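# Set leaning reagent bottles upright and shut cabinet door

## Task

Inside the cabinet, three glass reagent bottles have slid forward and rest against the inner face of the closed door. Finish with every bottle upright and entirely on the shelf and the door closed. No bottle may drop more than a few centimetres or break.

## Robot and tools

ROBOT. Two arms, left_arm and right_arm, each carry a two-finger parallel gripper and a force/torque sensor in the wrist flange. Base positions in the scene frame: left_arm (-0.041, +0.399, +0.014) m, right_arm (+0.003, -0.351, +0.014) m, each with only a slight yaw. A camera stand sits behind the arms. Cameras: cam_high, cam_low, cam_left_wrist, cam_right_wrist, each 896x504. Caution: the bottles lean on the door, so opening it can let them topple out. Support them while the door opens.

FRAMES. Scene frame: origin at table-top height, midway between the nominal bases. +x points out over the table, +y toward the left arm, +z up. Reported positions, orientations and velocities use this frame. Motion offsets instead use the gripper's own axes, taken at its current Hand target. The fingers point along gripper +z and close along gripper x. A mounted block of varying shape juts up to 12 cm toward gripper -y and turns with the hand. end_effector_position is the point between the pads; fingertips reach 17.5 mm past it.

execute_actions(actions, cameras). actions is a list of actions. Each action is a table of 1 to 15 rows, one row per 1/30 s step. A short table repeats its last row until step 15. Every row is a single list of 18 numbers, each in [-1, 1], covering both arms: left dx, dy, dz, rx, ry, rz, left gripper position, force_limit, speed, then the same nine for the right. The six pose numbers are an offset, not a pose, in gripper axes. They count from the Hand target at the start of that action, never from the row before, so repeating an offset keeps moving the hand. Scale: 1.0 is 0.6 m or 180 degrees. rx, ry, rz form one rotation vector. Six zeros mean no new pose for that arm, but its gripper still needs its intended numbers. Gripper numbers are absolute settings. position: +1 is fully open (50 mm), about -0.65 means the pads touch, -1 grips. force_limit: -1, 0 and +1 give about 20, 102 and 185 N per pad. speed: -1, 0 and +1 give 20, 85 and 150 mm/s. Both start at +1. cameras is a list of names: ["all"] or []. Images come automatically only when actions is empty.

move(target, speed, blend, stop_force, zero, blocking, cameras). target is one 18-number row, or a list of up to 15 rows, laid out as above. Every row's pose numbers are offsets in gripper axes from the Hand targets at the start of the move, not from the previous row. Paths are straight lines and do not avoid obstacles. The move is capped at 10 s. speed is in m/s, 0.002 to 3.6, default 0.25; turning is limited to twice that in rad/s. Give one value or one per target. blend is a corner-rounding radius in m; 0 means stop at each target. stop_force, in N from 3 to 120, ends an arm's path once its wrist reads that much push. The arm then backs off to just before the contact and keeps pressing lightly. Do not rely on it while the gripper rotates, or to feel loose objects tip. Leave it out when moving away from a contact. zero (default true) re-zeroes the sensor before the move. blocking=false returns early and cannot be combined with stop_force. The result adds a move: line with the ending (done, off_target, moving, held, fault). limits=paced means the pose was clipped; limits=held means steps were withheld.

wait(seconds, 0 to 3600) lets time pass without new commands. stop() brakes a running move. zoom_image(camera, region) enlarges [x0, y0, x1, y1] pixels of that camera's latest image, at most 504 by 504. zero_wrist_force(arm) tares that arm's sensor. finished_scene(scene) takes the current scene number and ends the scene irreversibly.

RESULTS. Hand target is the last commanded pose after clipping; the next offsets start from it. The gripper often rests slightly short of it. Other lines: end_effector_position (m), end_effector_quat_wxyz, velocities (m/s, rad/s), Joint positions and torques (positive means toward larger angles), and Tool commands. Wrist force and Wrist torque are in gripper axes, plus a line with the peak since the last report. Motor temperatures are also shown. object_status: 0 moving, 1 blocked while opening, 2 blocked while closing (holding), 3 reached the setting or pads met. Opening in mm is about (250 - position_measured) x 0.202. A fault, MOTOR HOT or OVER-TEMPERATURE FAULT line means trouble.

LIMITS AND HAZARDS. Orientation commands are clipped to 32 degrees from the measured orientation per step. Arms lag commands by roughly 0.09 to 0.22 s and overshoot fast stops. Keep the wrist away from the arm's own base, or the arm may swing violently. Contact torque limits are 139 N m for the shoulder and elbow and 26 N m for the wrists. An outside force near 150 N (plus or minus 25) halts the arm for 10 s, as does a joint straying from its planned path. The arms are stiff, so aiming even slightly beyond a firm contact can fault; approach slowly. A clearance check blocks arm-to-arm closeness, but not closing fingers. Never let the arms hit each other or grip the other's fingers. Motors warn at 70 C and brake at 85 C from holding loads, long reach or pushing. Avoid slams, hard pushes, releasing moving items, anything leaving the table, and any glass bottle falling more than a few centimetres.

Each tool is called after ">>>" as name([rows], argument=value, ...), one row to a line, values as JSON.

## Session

>>> execute_actions(actions=[], cameras=["all"])

Scene clock: 0.00 s.
left_arm: end_effector_position=(+0.4637, +0.6489, +0.1321) position_measured=3 object_status=3 end_effector_quat_wxyz=(-0.259, -0.130, +0.846, -0.447) | right_arm: end_effector_position=(+0.8015, -0.5306, +0.2465) position_measured=3 object_status=3 end_effector_quat_wxyz=(+0.304, -0.159, +0.899, +0.273)
Joint positions: left_arm=[0.457 -0.752 1.096 -0.951 -2.186 -1.059] | right_arm=[2.868 -2.285 -1.16 -0.868 2.332 -2.035]
Joint velocities: within noise
Joint torques (N m): no reading
Motor temperatures (°C): left_arm=[28 28 26 35 34 32] | right_arm=[24 29 27 32 32 32]
Wrist force (N): no reading
Wrist torque (N m): no reading
Wrist force, peak (N): no reading
Hand target: left_arm +0.4637, +0.6489, +0.1321; -0.259, -0.130, +0.846, -0.447 | right_arm +0.8015, -0.5306, +0.2465; +0.304, -0.159, +0.899, +0.273
Tool commands: left_gripper/position=+1.0 left_gripper/force_limit=+1.0 left_gripper/speed=+1.0 right_gripper/position=+1.0 right_gripper/force_limit=+1.0 right_gripper/speed=+1.0

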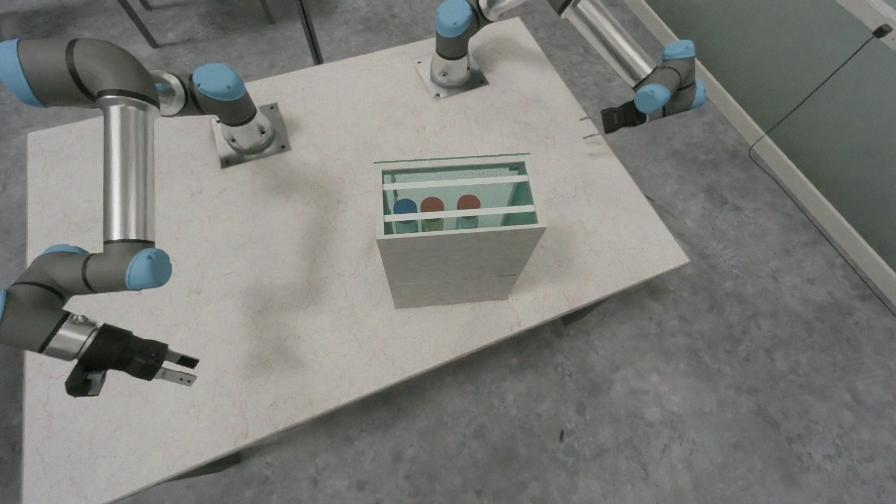

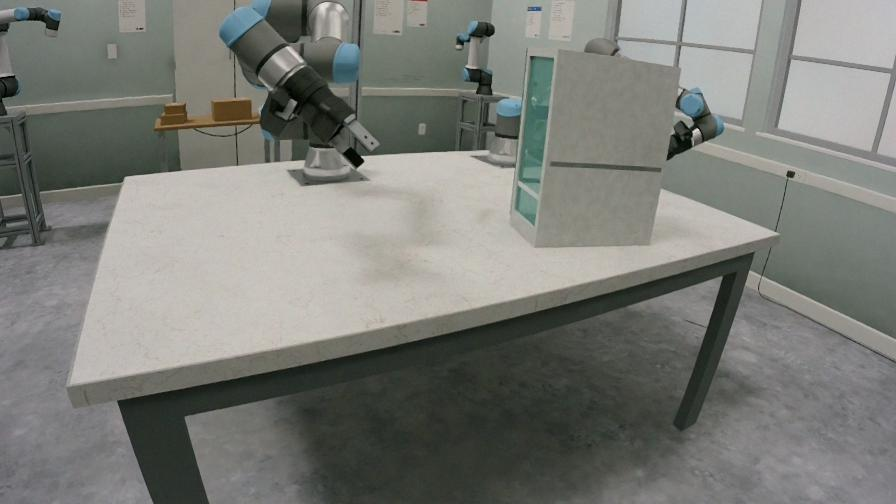

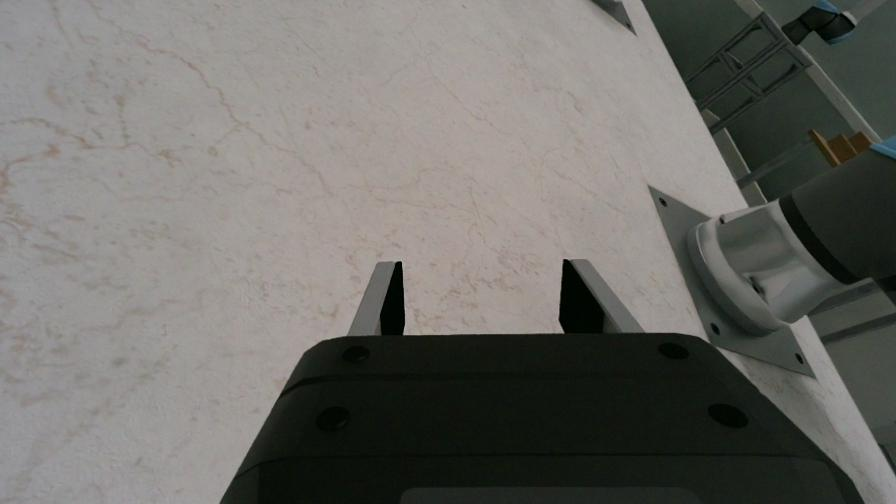

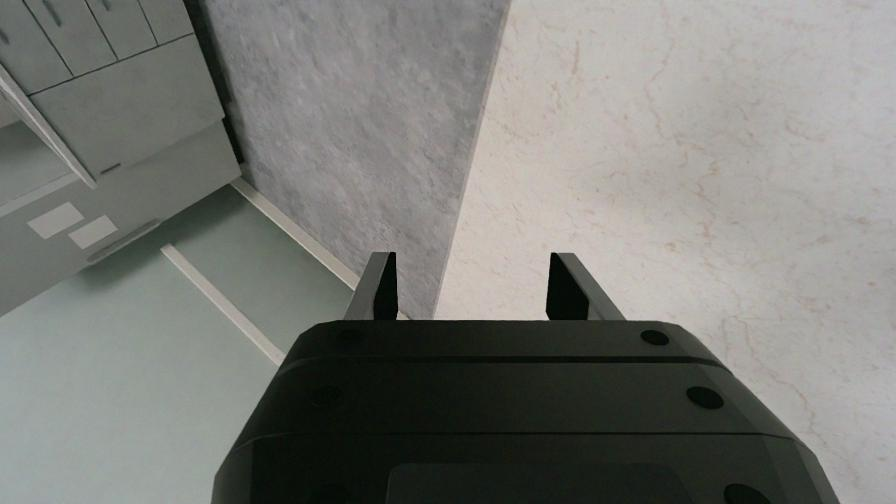

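>>> zoom_image(camera="cam_high", region=[350, 130, 574, 256])

>>> zoom_image(camera="cam_low", region=[490, 30, 714, 256])

Scaled by 2.250.

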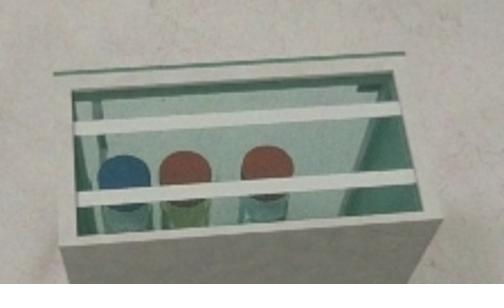

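Scaled by 2.230.

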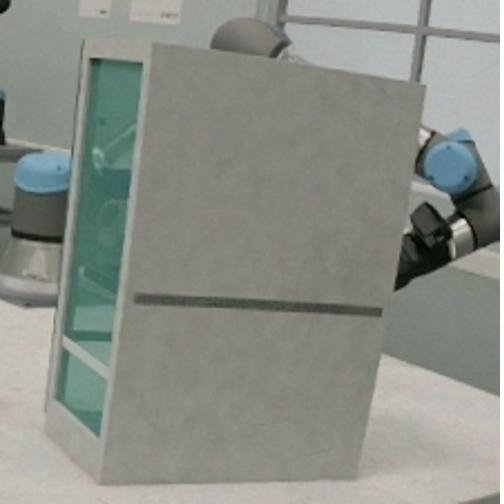

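>>> move(target=[0.2852,-0.7658,0.5173,0.1369,-0.4171,-0.07,0.0,0,-0.3,0,0,0,0,0,0,-1,-1,1], speed=0.35, cameras=["cam_left_wrist","cam_high"])

Scene clock: 6.83 s.
left_arm: end_effector_position=(+0.4292, +0.1349, +0.3991) position_measured=152 object_status=3 end_effector_quat_wxyz=(+0.293, -0.506, +0.703, -0.405) | right_arm: end_effector_position=(+0.8015, -0.5306, +0.2465) position_measured=250 object_status=3 end_effector_quat_wxyz=(+0.304, -0.159, +0.899, +0.273)
Joint positions: left_arm=[-1.104 -1.906 2.237 -2.804 -0.938 -3.578] | right_arm=[2.868 -2.285 -1.16 -0.868 2.332 -2.035]
Joint torques (N m): left_arm=[-7.5 1.54 -38.48 -0.78 2.51 -2.26] | right_arm=[-0.15 56.25 27.81 3.68 1.45 0.01]
Wrist force (N): left_arm=[0.4 0.1 -0.4] | right_arm=[-0.1 0.1 0.1]
Wrist torque (N m): left_arm=[0.04 -0.17 -0.29] | right_arm=[0.01 0.02 -0.01]
Wrist force, peak (N): left_arm=[-1.0 1.7 -1.0] | right_arm=[0.2 -0.3 0.4]
Hand target: left_arm +0.4292, +0.1349, +0.3991; +0.293, -0.506, +0.703, -0.405 | right_arm +0.8015, -0.5306, +0.2465; +0.304, -0.159, +0.899, +0.273
Off the commanded pose: left_arm 0.000 m, 0 deg | right_arm 0.000 m, 0 deg.
move: done
Images, in order (width x height): cam_high 896x504, cam_left_wrist 896x504.

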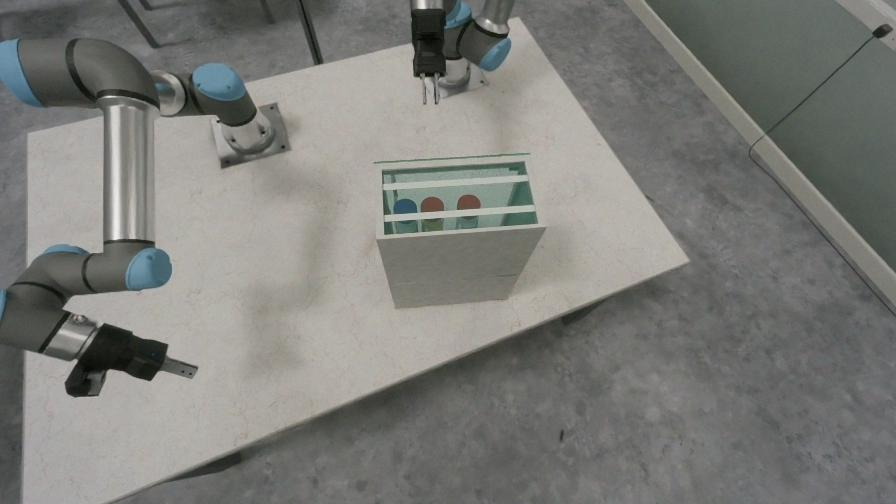

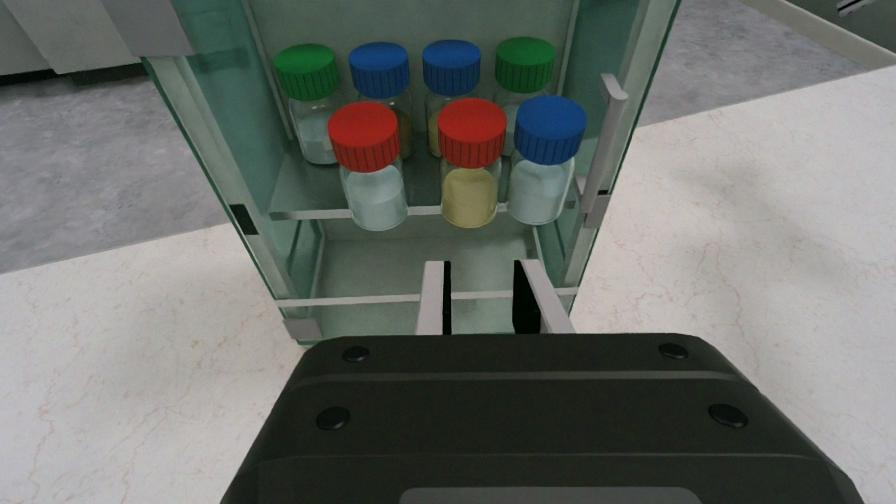

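>>> zoom_image(camera="cam_left_wrist", region=[230, 60, 450, 260])

>>> zoom_image(camera="cam_left_wrist", region=[420, 60, 640, 260])

>>> zoom_image(camera="cam_left_wrist", region=[120, 0, 700, 350])

Scaled by 2.291.

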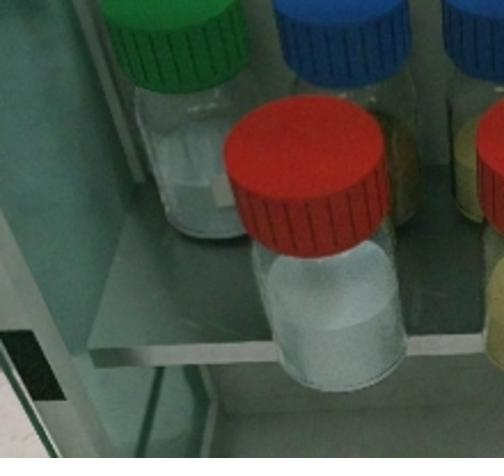

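Scaled by 2.291.

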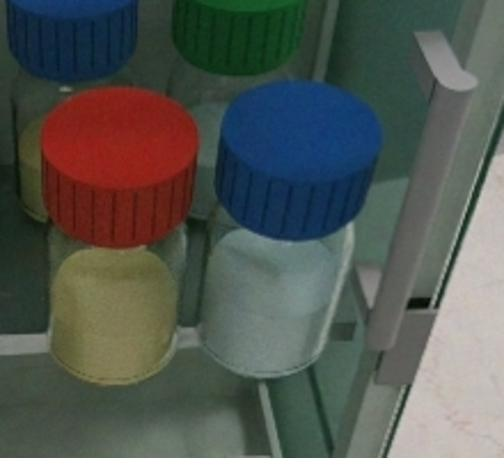

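Region (120, 0, 700, 350) is 580x350 pixels. A region can be at most 504 by 504 pixels.

>>> zoom_image(camera="cam_left_wrist", region=[255, 190, 355, 240])

>>> zoom_image(camera="cam_left_wrist", region=[530, 160, 640, 230])

>>> zoom_image(camera="cam_left_wrist", region=[260, 270, 400, 350])

>>> zoom_image(camera="cam_left_wrist", region=[560, 0, 700, 100])

Scaled by 5.040.

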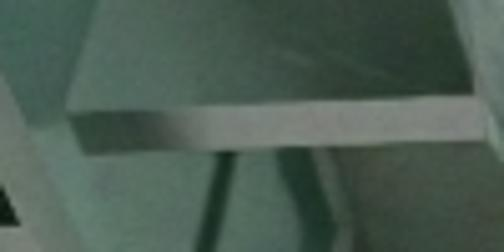

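Scaled by 4.582.

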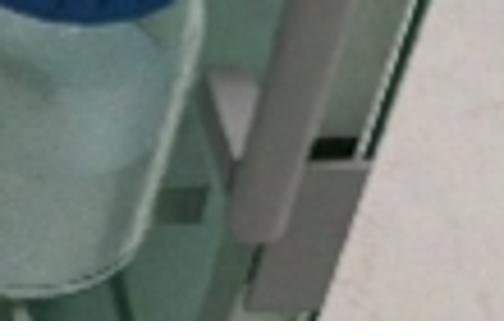

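Scaled by 3.600.

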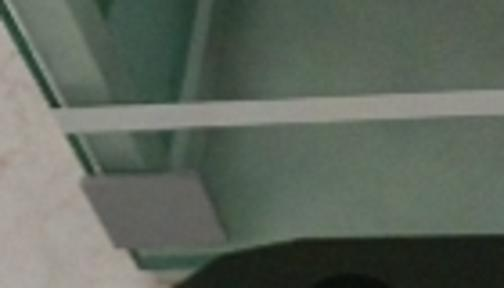

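Scaled by 3.600.

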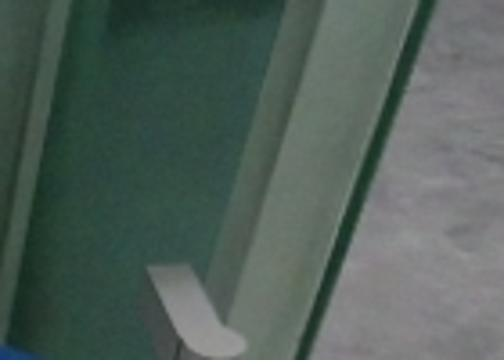

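>>> move(target=[0.1582,-0.0237,0.2213,0,-0.01463,-0.00845,0.3,0,-0.3,0.3135,0.7268,0.2228,0.0368,-0.3043,-0.6721,-1,-1,1], speed=0.4, cameras=["all"])

Scene clock: 26.00 s.
left_arm: end_effector_position=(+0.5151, +0.0063, +0.3449) position_measured=107 object_status=3 end_effector_quat_wxyz=(+0.303, -0.525, +0.689, -0.397) | right_arm: end_effector_position=(+0.5223, -0.1256, +0.2101) position_measured=250 object_status=3 end_effector_quat_wxyz=(+0.696, -0.696, +0.124, -0.125)
Joint positions: left_arm=[-1.092 -1.438 1.974 -2.989 -0.906 -3.61] | right_arm=[3.42 -2.329 -2.082 1.268 2.512 -3.145]
Joint torques (N m): left_arm=[7.1 -19.01 -36.23 -6.55 2.63 -2.24] | right_arm=[12.69 54.63 -0.98 -1.07 -1.18 -1.9]
Wrist force (N): left_arm=[0.7 0.0 -0.4] | right_arm=[-1.5 -0.2 -2.6]
Wrist torque (N m): left_arm=[0.02 -0.23 -0.30] | right_arm=[-0.04 0.19 -0.30]
Wrist force, peak (N): left_arm=[0.8 0.1 -0.4] | right_arm=[-1.6 -0.3 -2.8]
Hand target: left_arm +0.5151, +0.0063, +0.3449; +0.303, -0.525, +0.689, -0.397 | right_arm +0.5222, -0.1256, +0.2101; +0.695, -0.697, +0.124, -0.126
Off the commanded pose: left_arm 0.000 m, 0 deg | right_arm 0.000 m, 0 deg.
move: done

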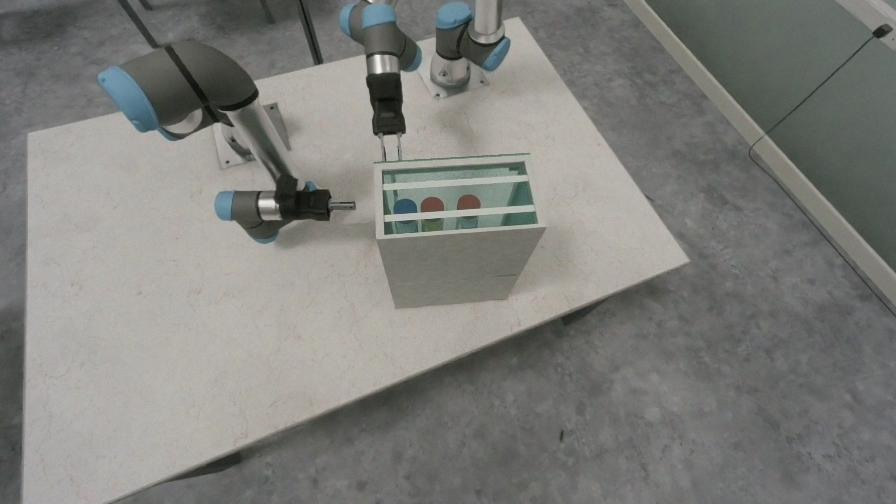

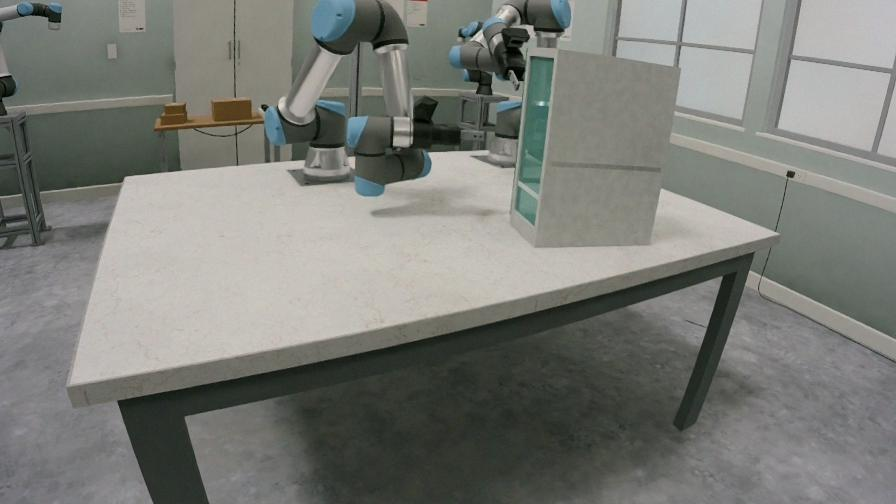

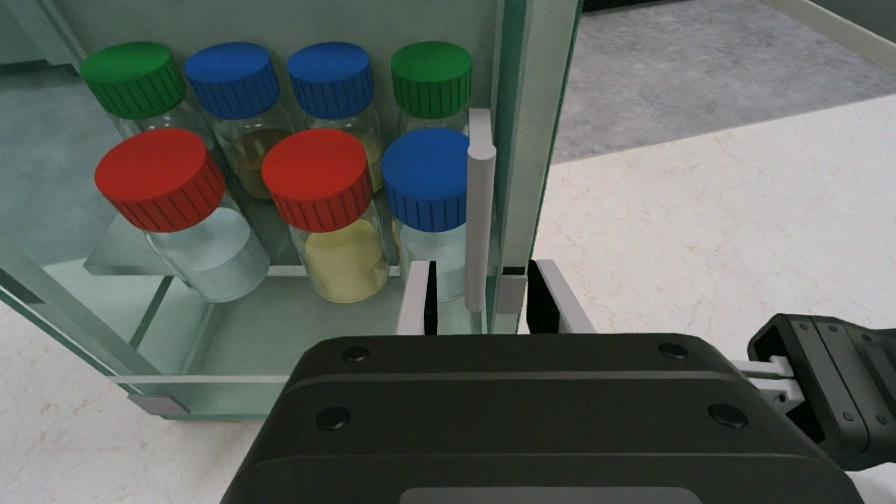

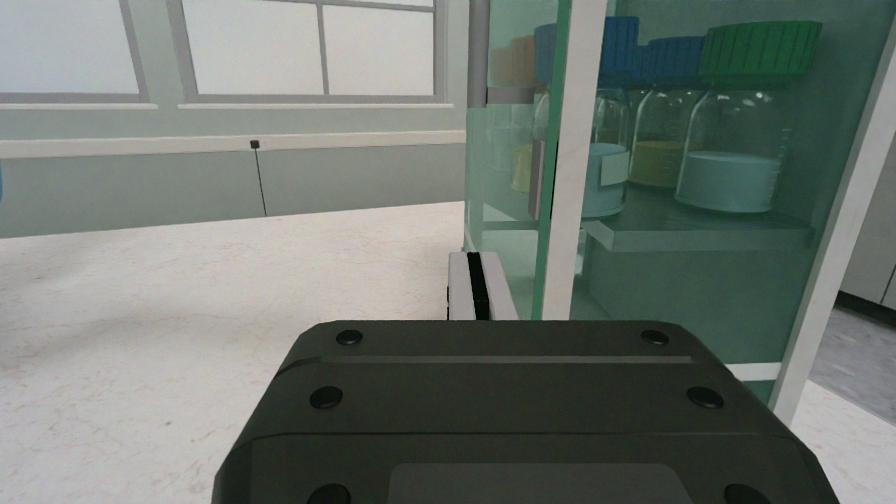

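>>> move([
  [0.0008,0,0.096,0,0,0,0.3,0,-0.3,0,0,0,0,0,0,-1,-1,1],
  [0.0008,0,0.096,0,0,0,-0.98,0,-0.6,0,0,0,0,0,0,-1,-1,1],
], speed=0.08, cameras=["cam_left_wrist","cam_right_wrist"])

>>> zoom_image(camera="cam_right_wrist", region=[440, 0, 660, 220])

>>> zoom_image(camera="cam_right_wrist", region=[430, 200, 570, 330])

Scene clock: 29.07 s.
left_arm: end_effector_position=(+0.5630, -0.0075, +0.3162) position_measured=208 object_status=2 end_effector_quat_wxyz=(+0.303, -0.525, +0.689, -0.397) | right_arm: end_effector_position=(+0.5222, -0.1256, +0.2101) position_measured=250 object_status=3 end_effector_quat_wxyz=(+0.695, -0.697, +0.124, -0.126)
Joint positions: left_arm=[-1.022 -1.293 1.884 -3.077 -0.962 -3.556] | right_arm=[3.42 -2.329 -2.082 1.268 2.512 -3.145]
Joint torques (N m): left_arm=[18.81 -27.99 -22.83 -2.4 9.79 2.11] | right_arm=[11.82 55.23 -0.84 -1.07 -1.31 -1.66]
Wrist force (N): left_arm=[30.9 -0.8 -1.8] | right_arm=[-1.5 -0.4 -2.9]
Wrist torque (N m): left_arm=[0.03 0.19 -0.32] | right_arm=[-0.07 0.17 -0.30]
Wrist force, peak (N): left_arm=[30.9 -0.8 -1.8] | right_arm=[-1.7 -0.5 -2.9]
Hand target: left_arm +0.5631, -0.0073, +0.3161; +0.303, -0.525, +0.689, -0.397 | right_arm +0.5222, -0.1256, +0.2101; +0.695, -0.697, +0.124, -0.126
Off the commanded pose: left_arm 0.000 m, 0 deg | right_arm 0.000 m, 0 deg.
move: done

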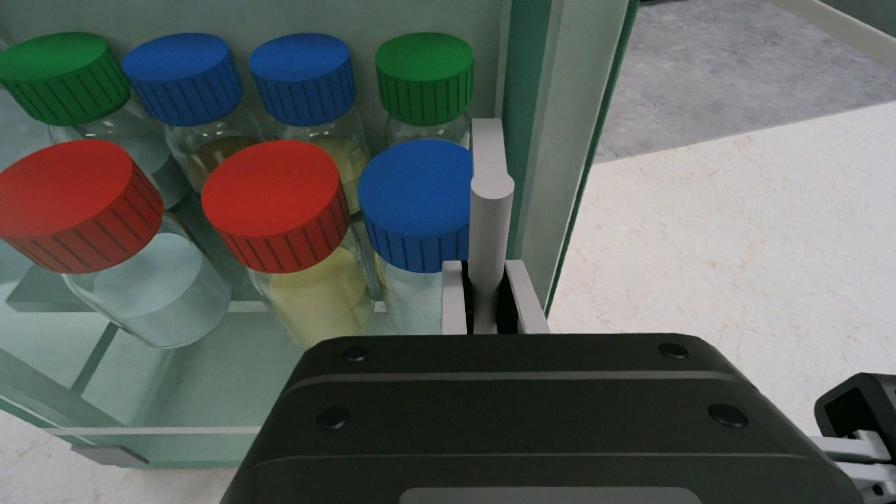

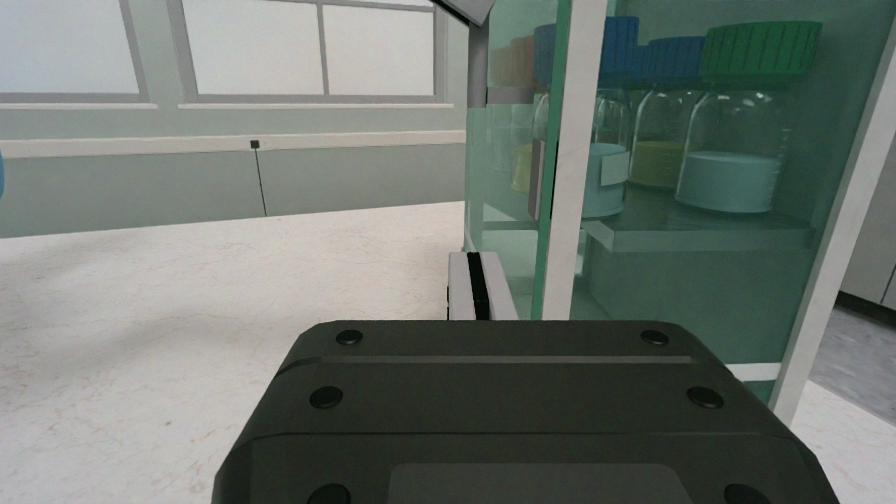

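Scaled by 2.291.

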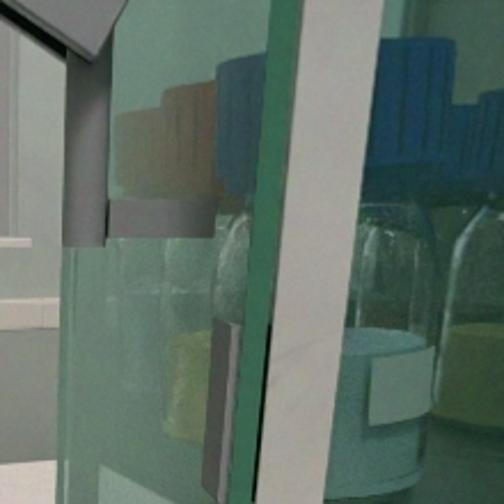

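Scaled by 3.600.

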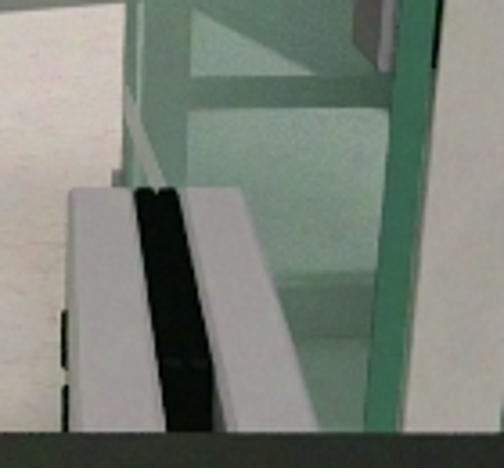

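>>> move([
  [0,0,0,0,0,0,0.3,0,-0.3,-0.083,0,-0.0073,0,0,0,-1,-1,1],
  [0.0022,-0.00875,0.01517,0,0,0,0.3,0,-0.3,-0.083,0,-0.0073,0,0,0,-1,-1,1],
  [0.0022,-0.00875,0.01517,0,0,0,-0.98,0,-0.6,-0.083,0,-0.0073,0,0,0,-1,-1,1],
], speed=0.08, cameras=["cam_left_wrist","cam_right_wrist"])

>>> zoom_image(camera="cam_right_wrist", region=[440, 0, 660, 220])

Scene clock: 39.67 s.
left_arm: end_effector_position=(+0.5729, -0.0113, +0.3161) position_measured=207 object_status=2 end_effector_quat_wxyz=(+0.303, -0.525, +0.689, -0.397) | right_arm: end_effector_position=(+0.4740, -0.1124, +0.2100) position_measured=250 object_status=3 end_effector_quat_wxyz=(+0.695, -0.697, +0.124, -0.126)
Joint positions: left_arm=[-1.01 -1.27 1.855 -3.075 -0.971 -3.547] | right_arm=[3.491 -2.294 -2.224 1.374 2.441 -3.145]
Joint torques (N m): left_arm=[-1.13 -26.89 -36.52 -2.47 -0.73 2.29] | right_arm=[12.09 51.48 -3.61 4.24 -1.12 1.61]
Wrist force (N): left_arm=[-7.0 -0.4 -1.5] | right_arm=[-1.2 -0.4 -2.8]
Wrist torque (N m): left_arm=[-0.09 -0.01 -0.38] | right_arm=[-0.06 0.13 -0.33]
Wrist force, peak (N): left_arm=[33.8 -2.2 -2.7] | right_arm=[-1.9 -0.5 -3.0]
Hand target: left_arm +0.5729, -0.0114, +0.3161; +0.303, -0.525, +0.689, -0.397 | right_arm +0.4740, -0.1124, +0.2100; +0.695, -0.697, +0.124, -0.126
Off the commanded pose: left_arm 0.000 m, 0 deg | right_arm 0.000 m, 0 deg.
move: done

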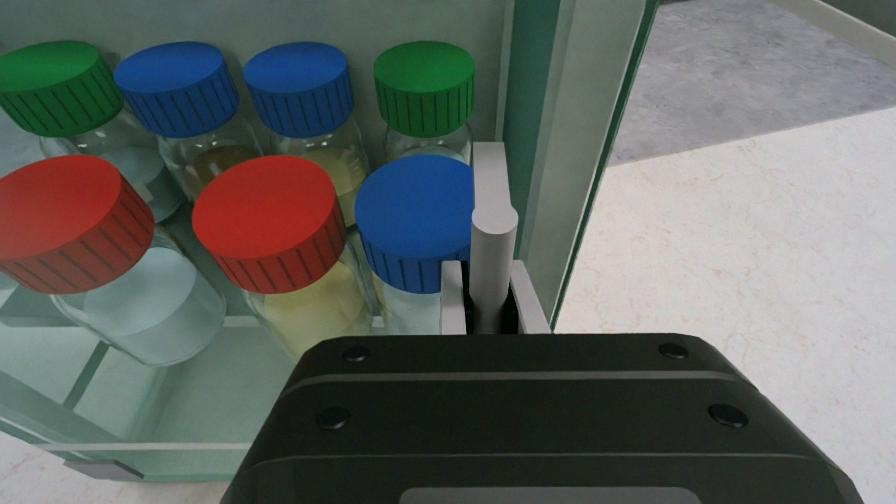

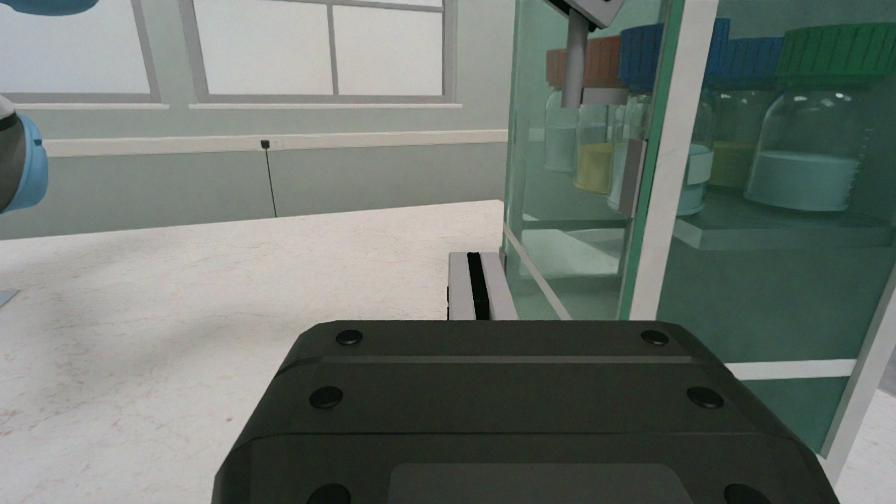

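Scaled by 2.291.

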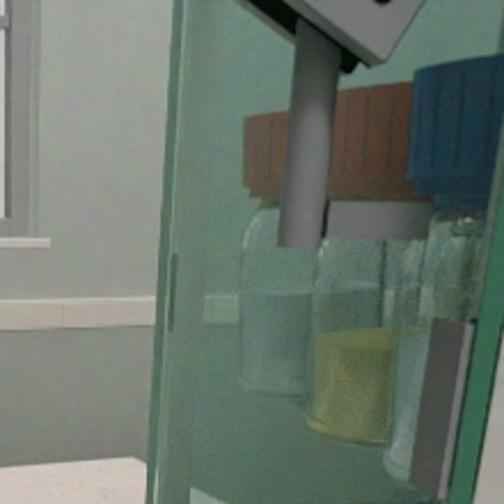

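>>> zoom_image(camera="cam_right_wrist", region=[600, 60, 740, 200])

>>> zoom_image(camera="cam_left_wrist", region=[340, 140, 660, 340])

Scaled by 3.600.

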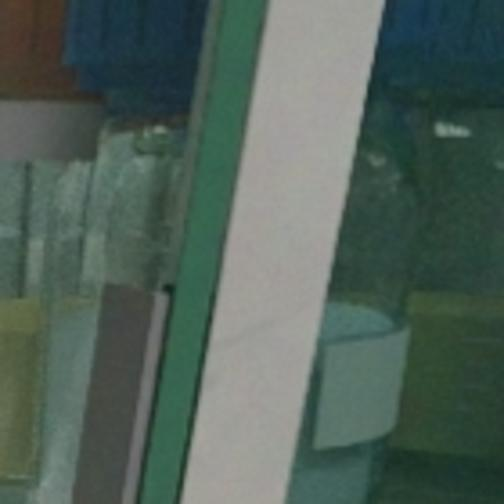

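Scaled by 1.575.

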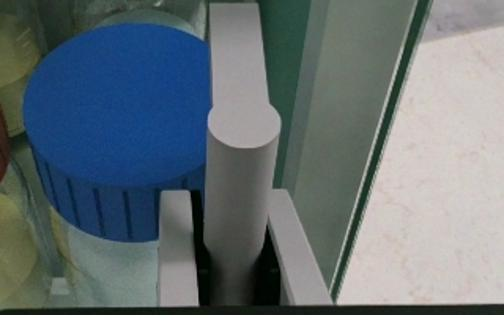

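>>> move([
  [-0.0068,0.0168,-0.0291,0,0.01924,0.01111,-0.98,0,-0.6,0,0,0,0,0,0,-1,-1,1],
  [-0.0155,0.03334,-0.05775,0,0.03849,0.02222,-0.98,0,-0.6,0,0,0,0,0,0,-1,-1,1],
  [-0.0264,0.04954,-0.08581,0,0.05773,0.03333,-0.98,0,-0.6,0,0,0,0,0,0,-1,-1,1],
], speed=0.05, blend=[0.004,0.004,0], cameras=["cam_left_wrist","cam_right_wrist"])

>>> zoom_image(camera="cam_right_wrist", region=[490, 60, 710, 330])

Scene clock: 44.63 s.
left_arm: end_effector_position=(+0.5198, +0.0196, +0.3161) position_measured=207 object_status=2 end_effector_quat_wxyz=(+0.260, -0.450, +0.740, -0.427) | right_arm: end_effector_position=(+0.4740, -0.1124, +0.2100) position_measured=250 object_status=3 end_effector_quat_wxyz=(+0.695, -0.697, +0.124, -0.126)
Joint positions: left_arm=[-0.983 -1.414 2.055 -3.206 -1.164 -3.392] | right_arm=[3.491 -2.294 -2.224 1.374 2.441 -3.145]
Joint torques (N m): left_arm=[33.33 -43.23 -7.28 -5.46 7.9 2.44] | right_arm=[11.44 51.25 -3.62 4.21 -1.22 1.45]
Wrist force (N): left_arm=[36.7 0.3 -7.8] | right_arm=[-1.5 -0.6 -2.6]
Wrist torque (N m): left_arm=[-0.11 0.03 -0.30] | right_arm=[-0.10 0.16 -0.33]
Wrist force, peak (N): left_arm=[37.1 0.6 -8.6] | right_arm=[-1.6 -0.4 -3.1]
Hand target: left_arm +0.5197, +0.0196, +0.3161; +0.260, -0.450, +0.740, -0.427 | right_arm +0.4740, -0.1124, +0.2100; +0.695, -0.697, +0.124, -0.126
Off the commanded pose: left_arm 0.000 m, 0 deg | right_arm 0.000 m, 0 deg.
move: done

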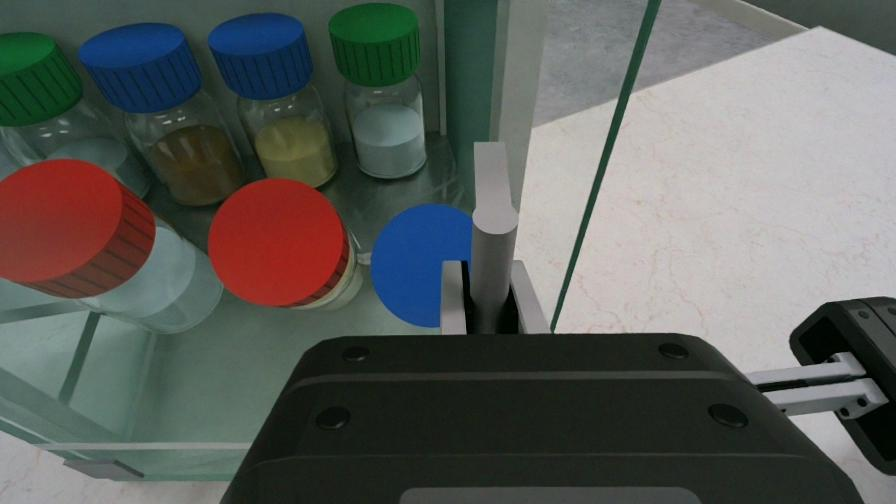

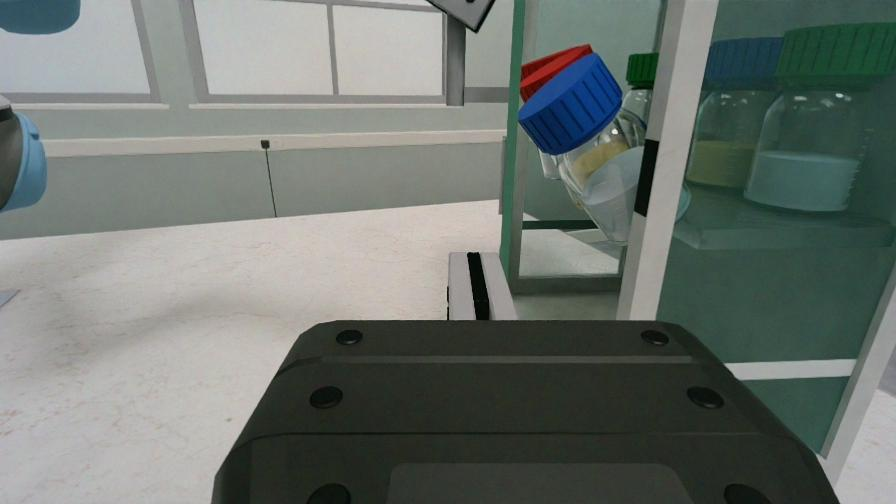

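Scaled by 1.867.

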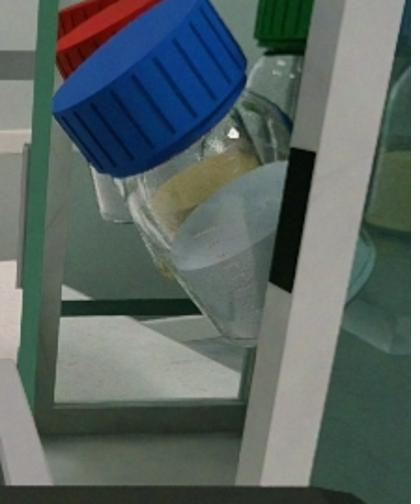

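>>> move(target=[0.0025,0,0,0,0,0,-0.98,0,-0.6,0.1097,0.0217,0.0637,0,-0.0278,0,-1,-1,1], speed=0.1, cameras=["cam_right_wrist"])

>>> zoom_image(camera="cam_right_wrist", region=[420, 100, 640, 330])

Scene clock: 46.93 s.
left_arm: end_effector_position=(+0.5190, +0.0183, +0.3161) position_measured=207 object_status=2 end_effector_quat_wxyz=(+0.260, -0.450, +0.740, -0.427) | right_arm: end_effector_position=(+0.5490, -0.0994, +0.1971) position_measured=250 object_status=3 end_effector_quat_wxyz=(+0.700, -0.701, +0.094, -0.095)
Joint positions: left_arm=[-0.986 -1.414 2.054 -3.205 -1.162 -3.394] | right_arm=[3.431 -2.404 -1.932 1.192 2.587 -3.146]
Joint torques (N m): left_arm=[-15.07 -20.52 -38.93 -2.21 -0.98 -2.29] | right_arm=[-11.74 29.83 19.28 -1.32 1.27 -1.59]
Wrist force (N): left_arm=[-12.3 3.4 0.2] | right_arm=[-1.6 -0.4 -2.9]
Wrist torque (N m): left_arm=[0.01 0.02 -0.31] | right_arm=[-0.05 0.17 -0.28]
Wrist force, peak (N): left_arm=[37.0 0.8 -8.4] | right_arm=[-2.5 -0.9 -3.1]
Hand target: left_arm +0.5190, +0.0183, +0.3161; +0.260, -0.450, +0.740, -0.427 | right_arm +0.5490, -0.0994, +0.1971; +0.700, -0.701, +0.094, -0.095
Off the commanded pose: left_arm 0.000 m, 0 deg | right_arm 0.000 m, 0 deg.
move: done

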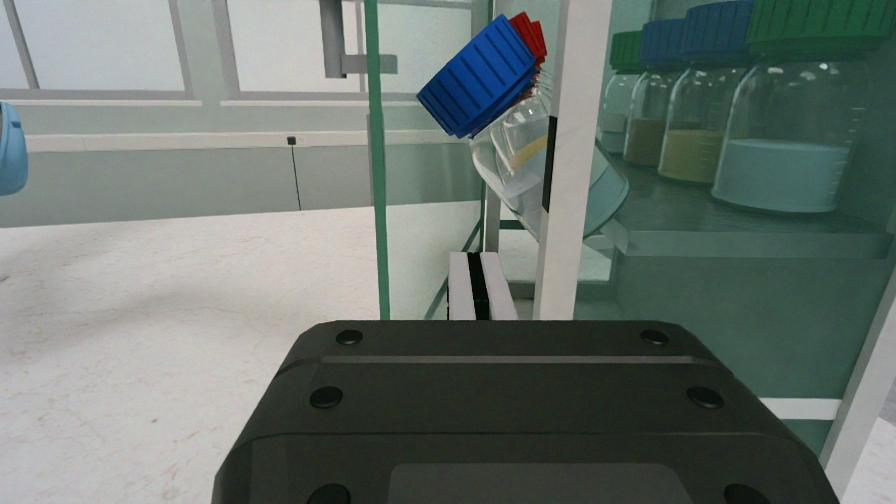

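Scaled by 2.191.

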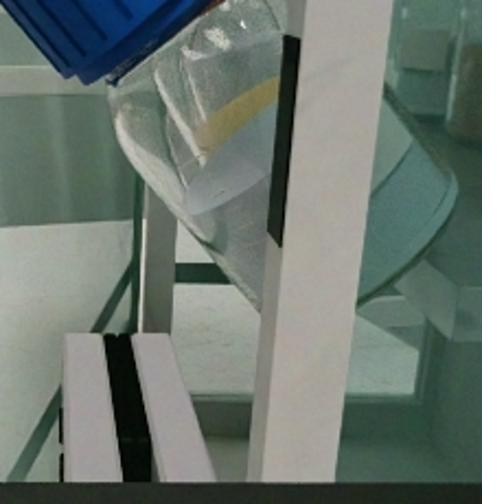

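>>> move([
  [-0.0005,0,0,0,0,0,-0.98,0,-0.6,0,0,0.155,0,0,0,-1,-1,1],
  [-0.0005,0,0,0,0,0,-0.98,0,-0.6,0,-0.0125,0.155,0,0,0,-1,-1,1],
], speed=[0.07,0.02], stop_force=12, cameras=["cam_right_wrist","cam_left_wrist"])

Scene clock: 50.97 s.
left_arm: end_effector_position=(+0.5192, +0.0186, +0.3161) position_measured=207 object_status=2 end_effector_quat_wxyz=(+0.260, -0.450, +0.740, -0.427) | right_arm: end_effector_position=(+0.5736, -0.0097, +0.2045) position_measured=250 object_status=3 end_effector_quat_wxyz=(+0.700, -0.701, +0.094, -0.095)
Joint positions: left_arm=[-0.985 -1.414 2.054 -3.206 -1.163 -3.393] | right_arm=[3.589 -2.422 -1.833 1.111 2.43 -3.145]
Joint torques (N m): left_arm=[5.07 -43.73 -13.19 -6.12 -1.24 2.35] | right_arm=[11.5 61.13 3.21 -0.88 -1.25 -0.71]
Wrist force (N): left_arm=[-6.0 3.5 -1.6] | right_arm=[-1.2 -0.3 -2.5]
Wrist torque (N m): left_arm=[0.18 0.32 -0.29] | right_arm=[-0.04 0.10 -0.33]
Wrist force, peak (N): left_arm=[-14.1 3.3 0.5] | right_arm=[-1.6 -0.3 -3.4]
Hand target: left_arm +0.5192, +0.0186, +0.3161; +0.260, -0.450, +0.740, -0.427 | right_arm +0.5736, -0.0097, +0.2045; +0.700, -0.701, +0.094, -0.095
Off the commanded pose: left_arm 0.000 m, 0 deg | right_arm 0.000 m, 0 deg.
move: done
Images, in order (width x height): cam_left_wrist 896x504, cam_right_wrist 896x504.

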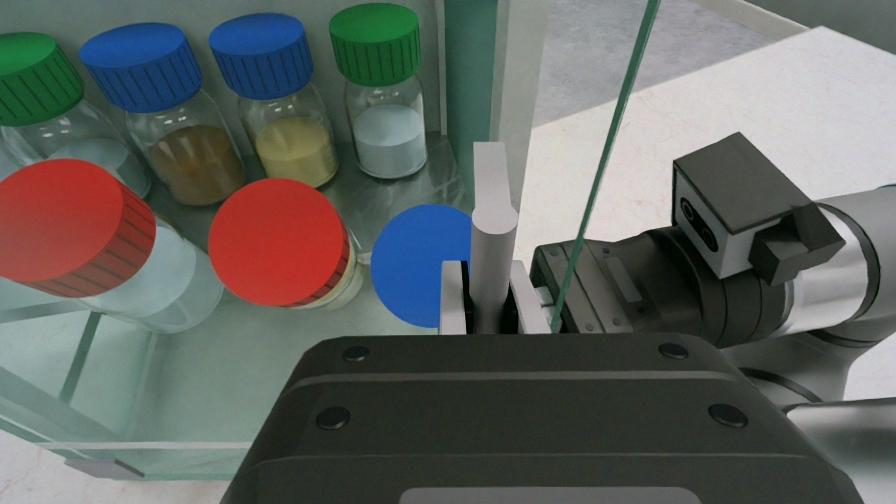

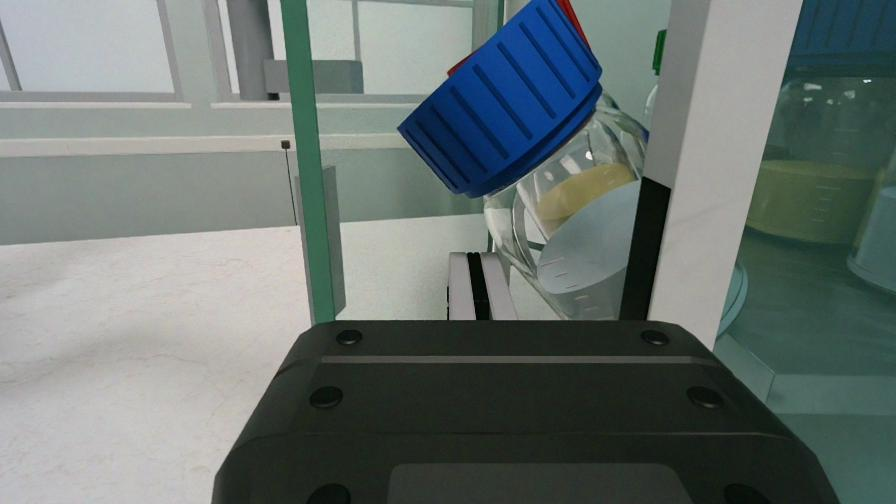

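>>> move([
  [0,0,0,0,0,0,-0.98,0,-0.6,0.0158,0,0.0018,0,0.0278,0,-1,-1,1],
  [0,0,0,0,0,0,-0.98,0,-0.6,0.0304,0,0.0038,0,0.0556,0,-1,-1,1],
  [0,0,0,0,0,0,-0.98,0,-0.6,0.0431,0,0.0063,0,0.0944,0,-1,-1,1],
], speed=0.025, blend=[0.003,0.003,0], stop_force=14, cameras=["cam_right_wrist","cam_left_wrist"])

Scene clock: 58.30 s.
left_arm: end_effector_position=(+0.5192, +0.0186, +0.3161) position_measured=207 object_status=2 end_effector_quat_wxyz=(+0.260, -0.450, +0.740, -0.427) | right_arm: end_effector_position=(+0.5995, -0.0129, +0.2046) position_measured=250 object_status=3 end_effector_quat_wxyz=(+0.679, -0.680, +0.196, -0.198)
Joint positions: left_arm=[-0.985 -1.414 2.054 -3.206 -1.163 -3.393] | right_arm=[3.685 -2.383 -1.948 1.189 2.038 -3.144]
Joint torques (N m): left_arm=[5.05 -42.35 -16.22 -2.57 0.98 2.11] | right_arm=[11.08 58.9 1.92 4.77 -1.66 1.62]
Wrist force (N): left_arm=[-6.2 2.9 -0.3] | right_arm=[-3.1 -0.5 -3.5]
Wrist torque (N m): left_arm=[0.15 0.36 -0.30] | right_arm=[-0.08 0.14 -0.43]
Wrist force, peak (N): left_arm=[-6.5 3.2 -1.7] | right_arm=[-3.4 0.2 -3.8]
Hand target: left_arm +0.5192, +0.0186, +0.3161; +0.260, -0.450, +0.740, -0.427 | right_arm +0.5995, -0.0129, +0.2046; +0.679, -0.680, +0.196, -0.198
Off the commanded pose: left_arm 0.000 m, 0 deg | right_arm 0.000 m, 0 deg.
move: done
Images, in order (width x height): cam_left_wrist 896x504, cam_right_wrist 896x504.

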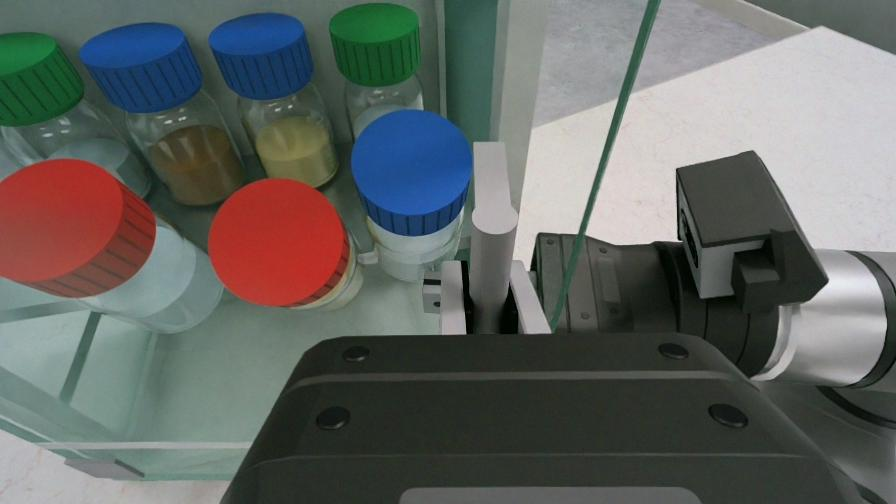

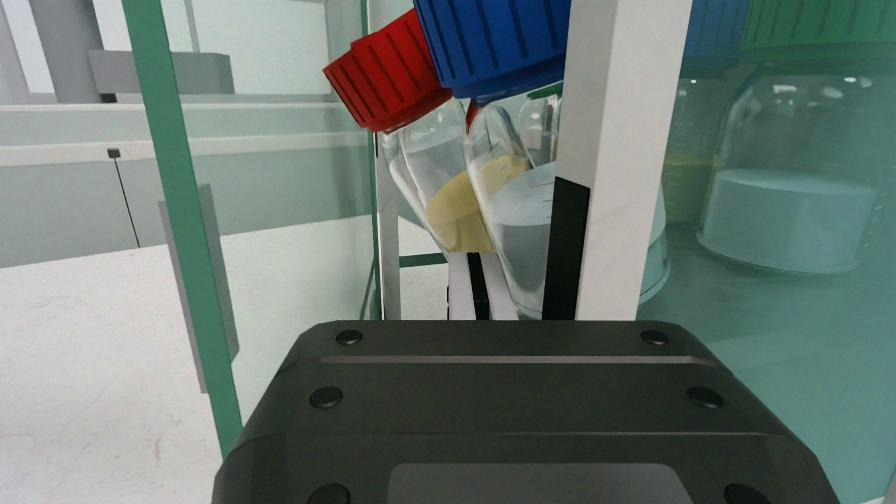

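>>> move([
  [0,0,0,0,0,0,-0.98,0,-0.6,0.012,0,0.0079,0,0.0333,0,-1,-1,1],
  [0,0,0,0,0,0,-0.98,0,-0.6,0.0201,0,0.014,0,0.0611,0,-1,-1,1],
], speed=0.02, blend=[0.003,0], stop_force=14, cameras=["cam_right_wrist","cam_left_wrist"])

Scene clock: 64.27 s.
left_arm: end_effector_position=(+0.5192, +0.0186, +0.3161) position_measured=207 object_status=2 end_effector_quat_wxyz=(+0.260, -0.450, +0.740, -0.427) | right_arm: end_effector_position=(+0.6142, -0.0122, +0.2046) position_measured=250 object_status=3 end_effector_quat_wxyz=(+0.657, -0.658, +0.260, -0.262)
Joint positions: left_arm=[-0.985 -1.414 2.054 -3.206 -1.163 -3.393] | right_arm=[3.773 -2.37 -1.992 1.22 1.757 -3.144]
Joint torques (N m): left_arm=[4.89 -42.31 -19.47 -2.61 1.08 1.91] | right_arm=[7.35 58.54 2.46 4.86 -2.85 1.44]
Wrist force (N): left_arm=[-5.8 3.0 -0.1] | right_arm=[-8.9 -0.2 -5.0]
Wrist torque (N m): left_arm=[0.17 0.31 -0.31] | right_arm=[-0.10 0.37 -0.34]
Wrist force, peak (N): left_arm=[-6.3 3.4 -0.3] | right_arm=[-9.4 -0.5 -4.9]
Hand target: left_arm +0.5192, +0.0186, +0.3161; +0.260, -0.450, +0.740, -0.427 | right_arm +0.6142, -0.0122, +0.2046; +0.657, -0.658, +0.260, -0.262
Off the commanded pose: left_arm 0.000 m, 0 deg | right_arm 0.000 m, 0 deg.
move: done
Images, in order (width x height): cam_left_wrist 896x504, cam_right_wrist 896x504.

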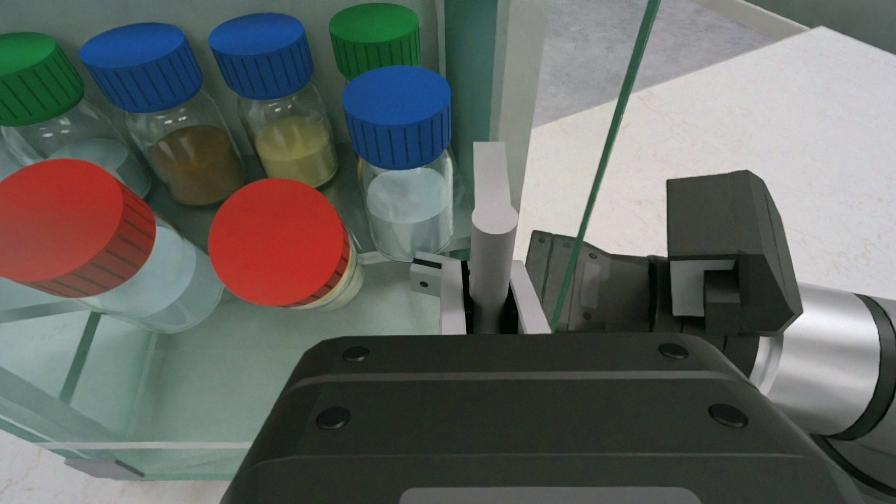

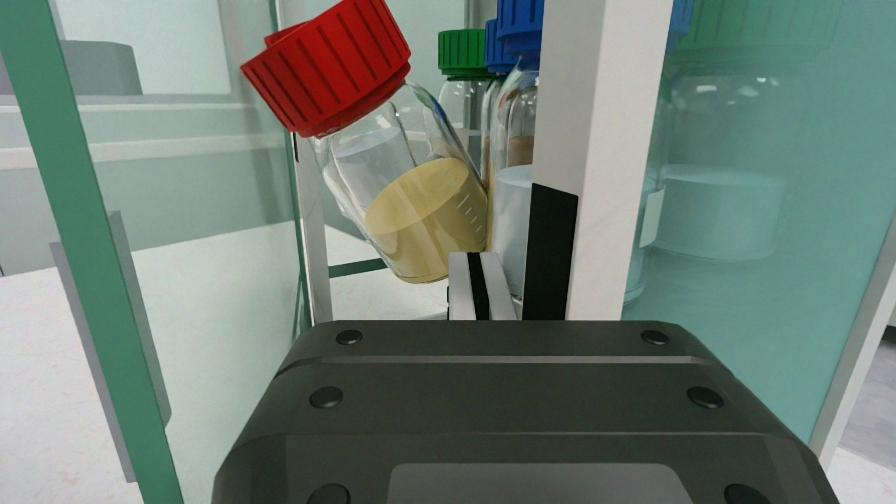

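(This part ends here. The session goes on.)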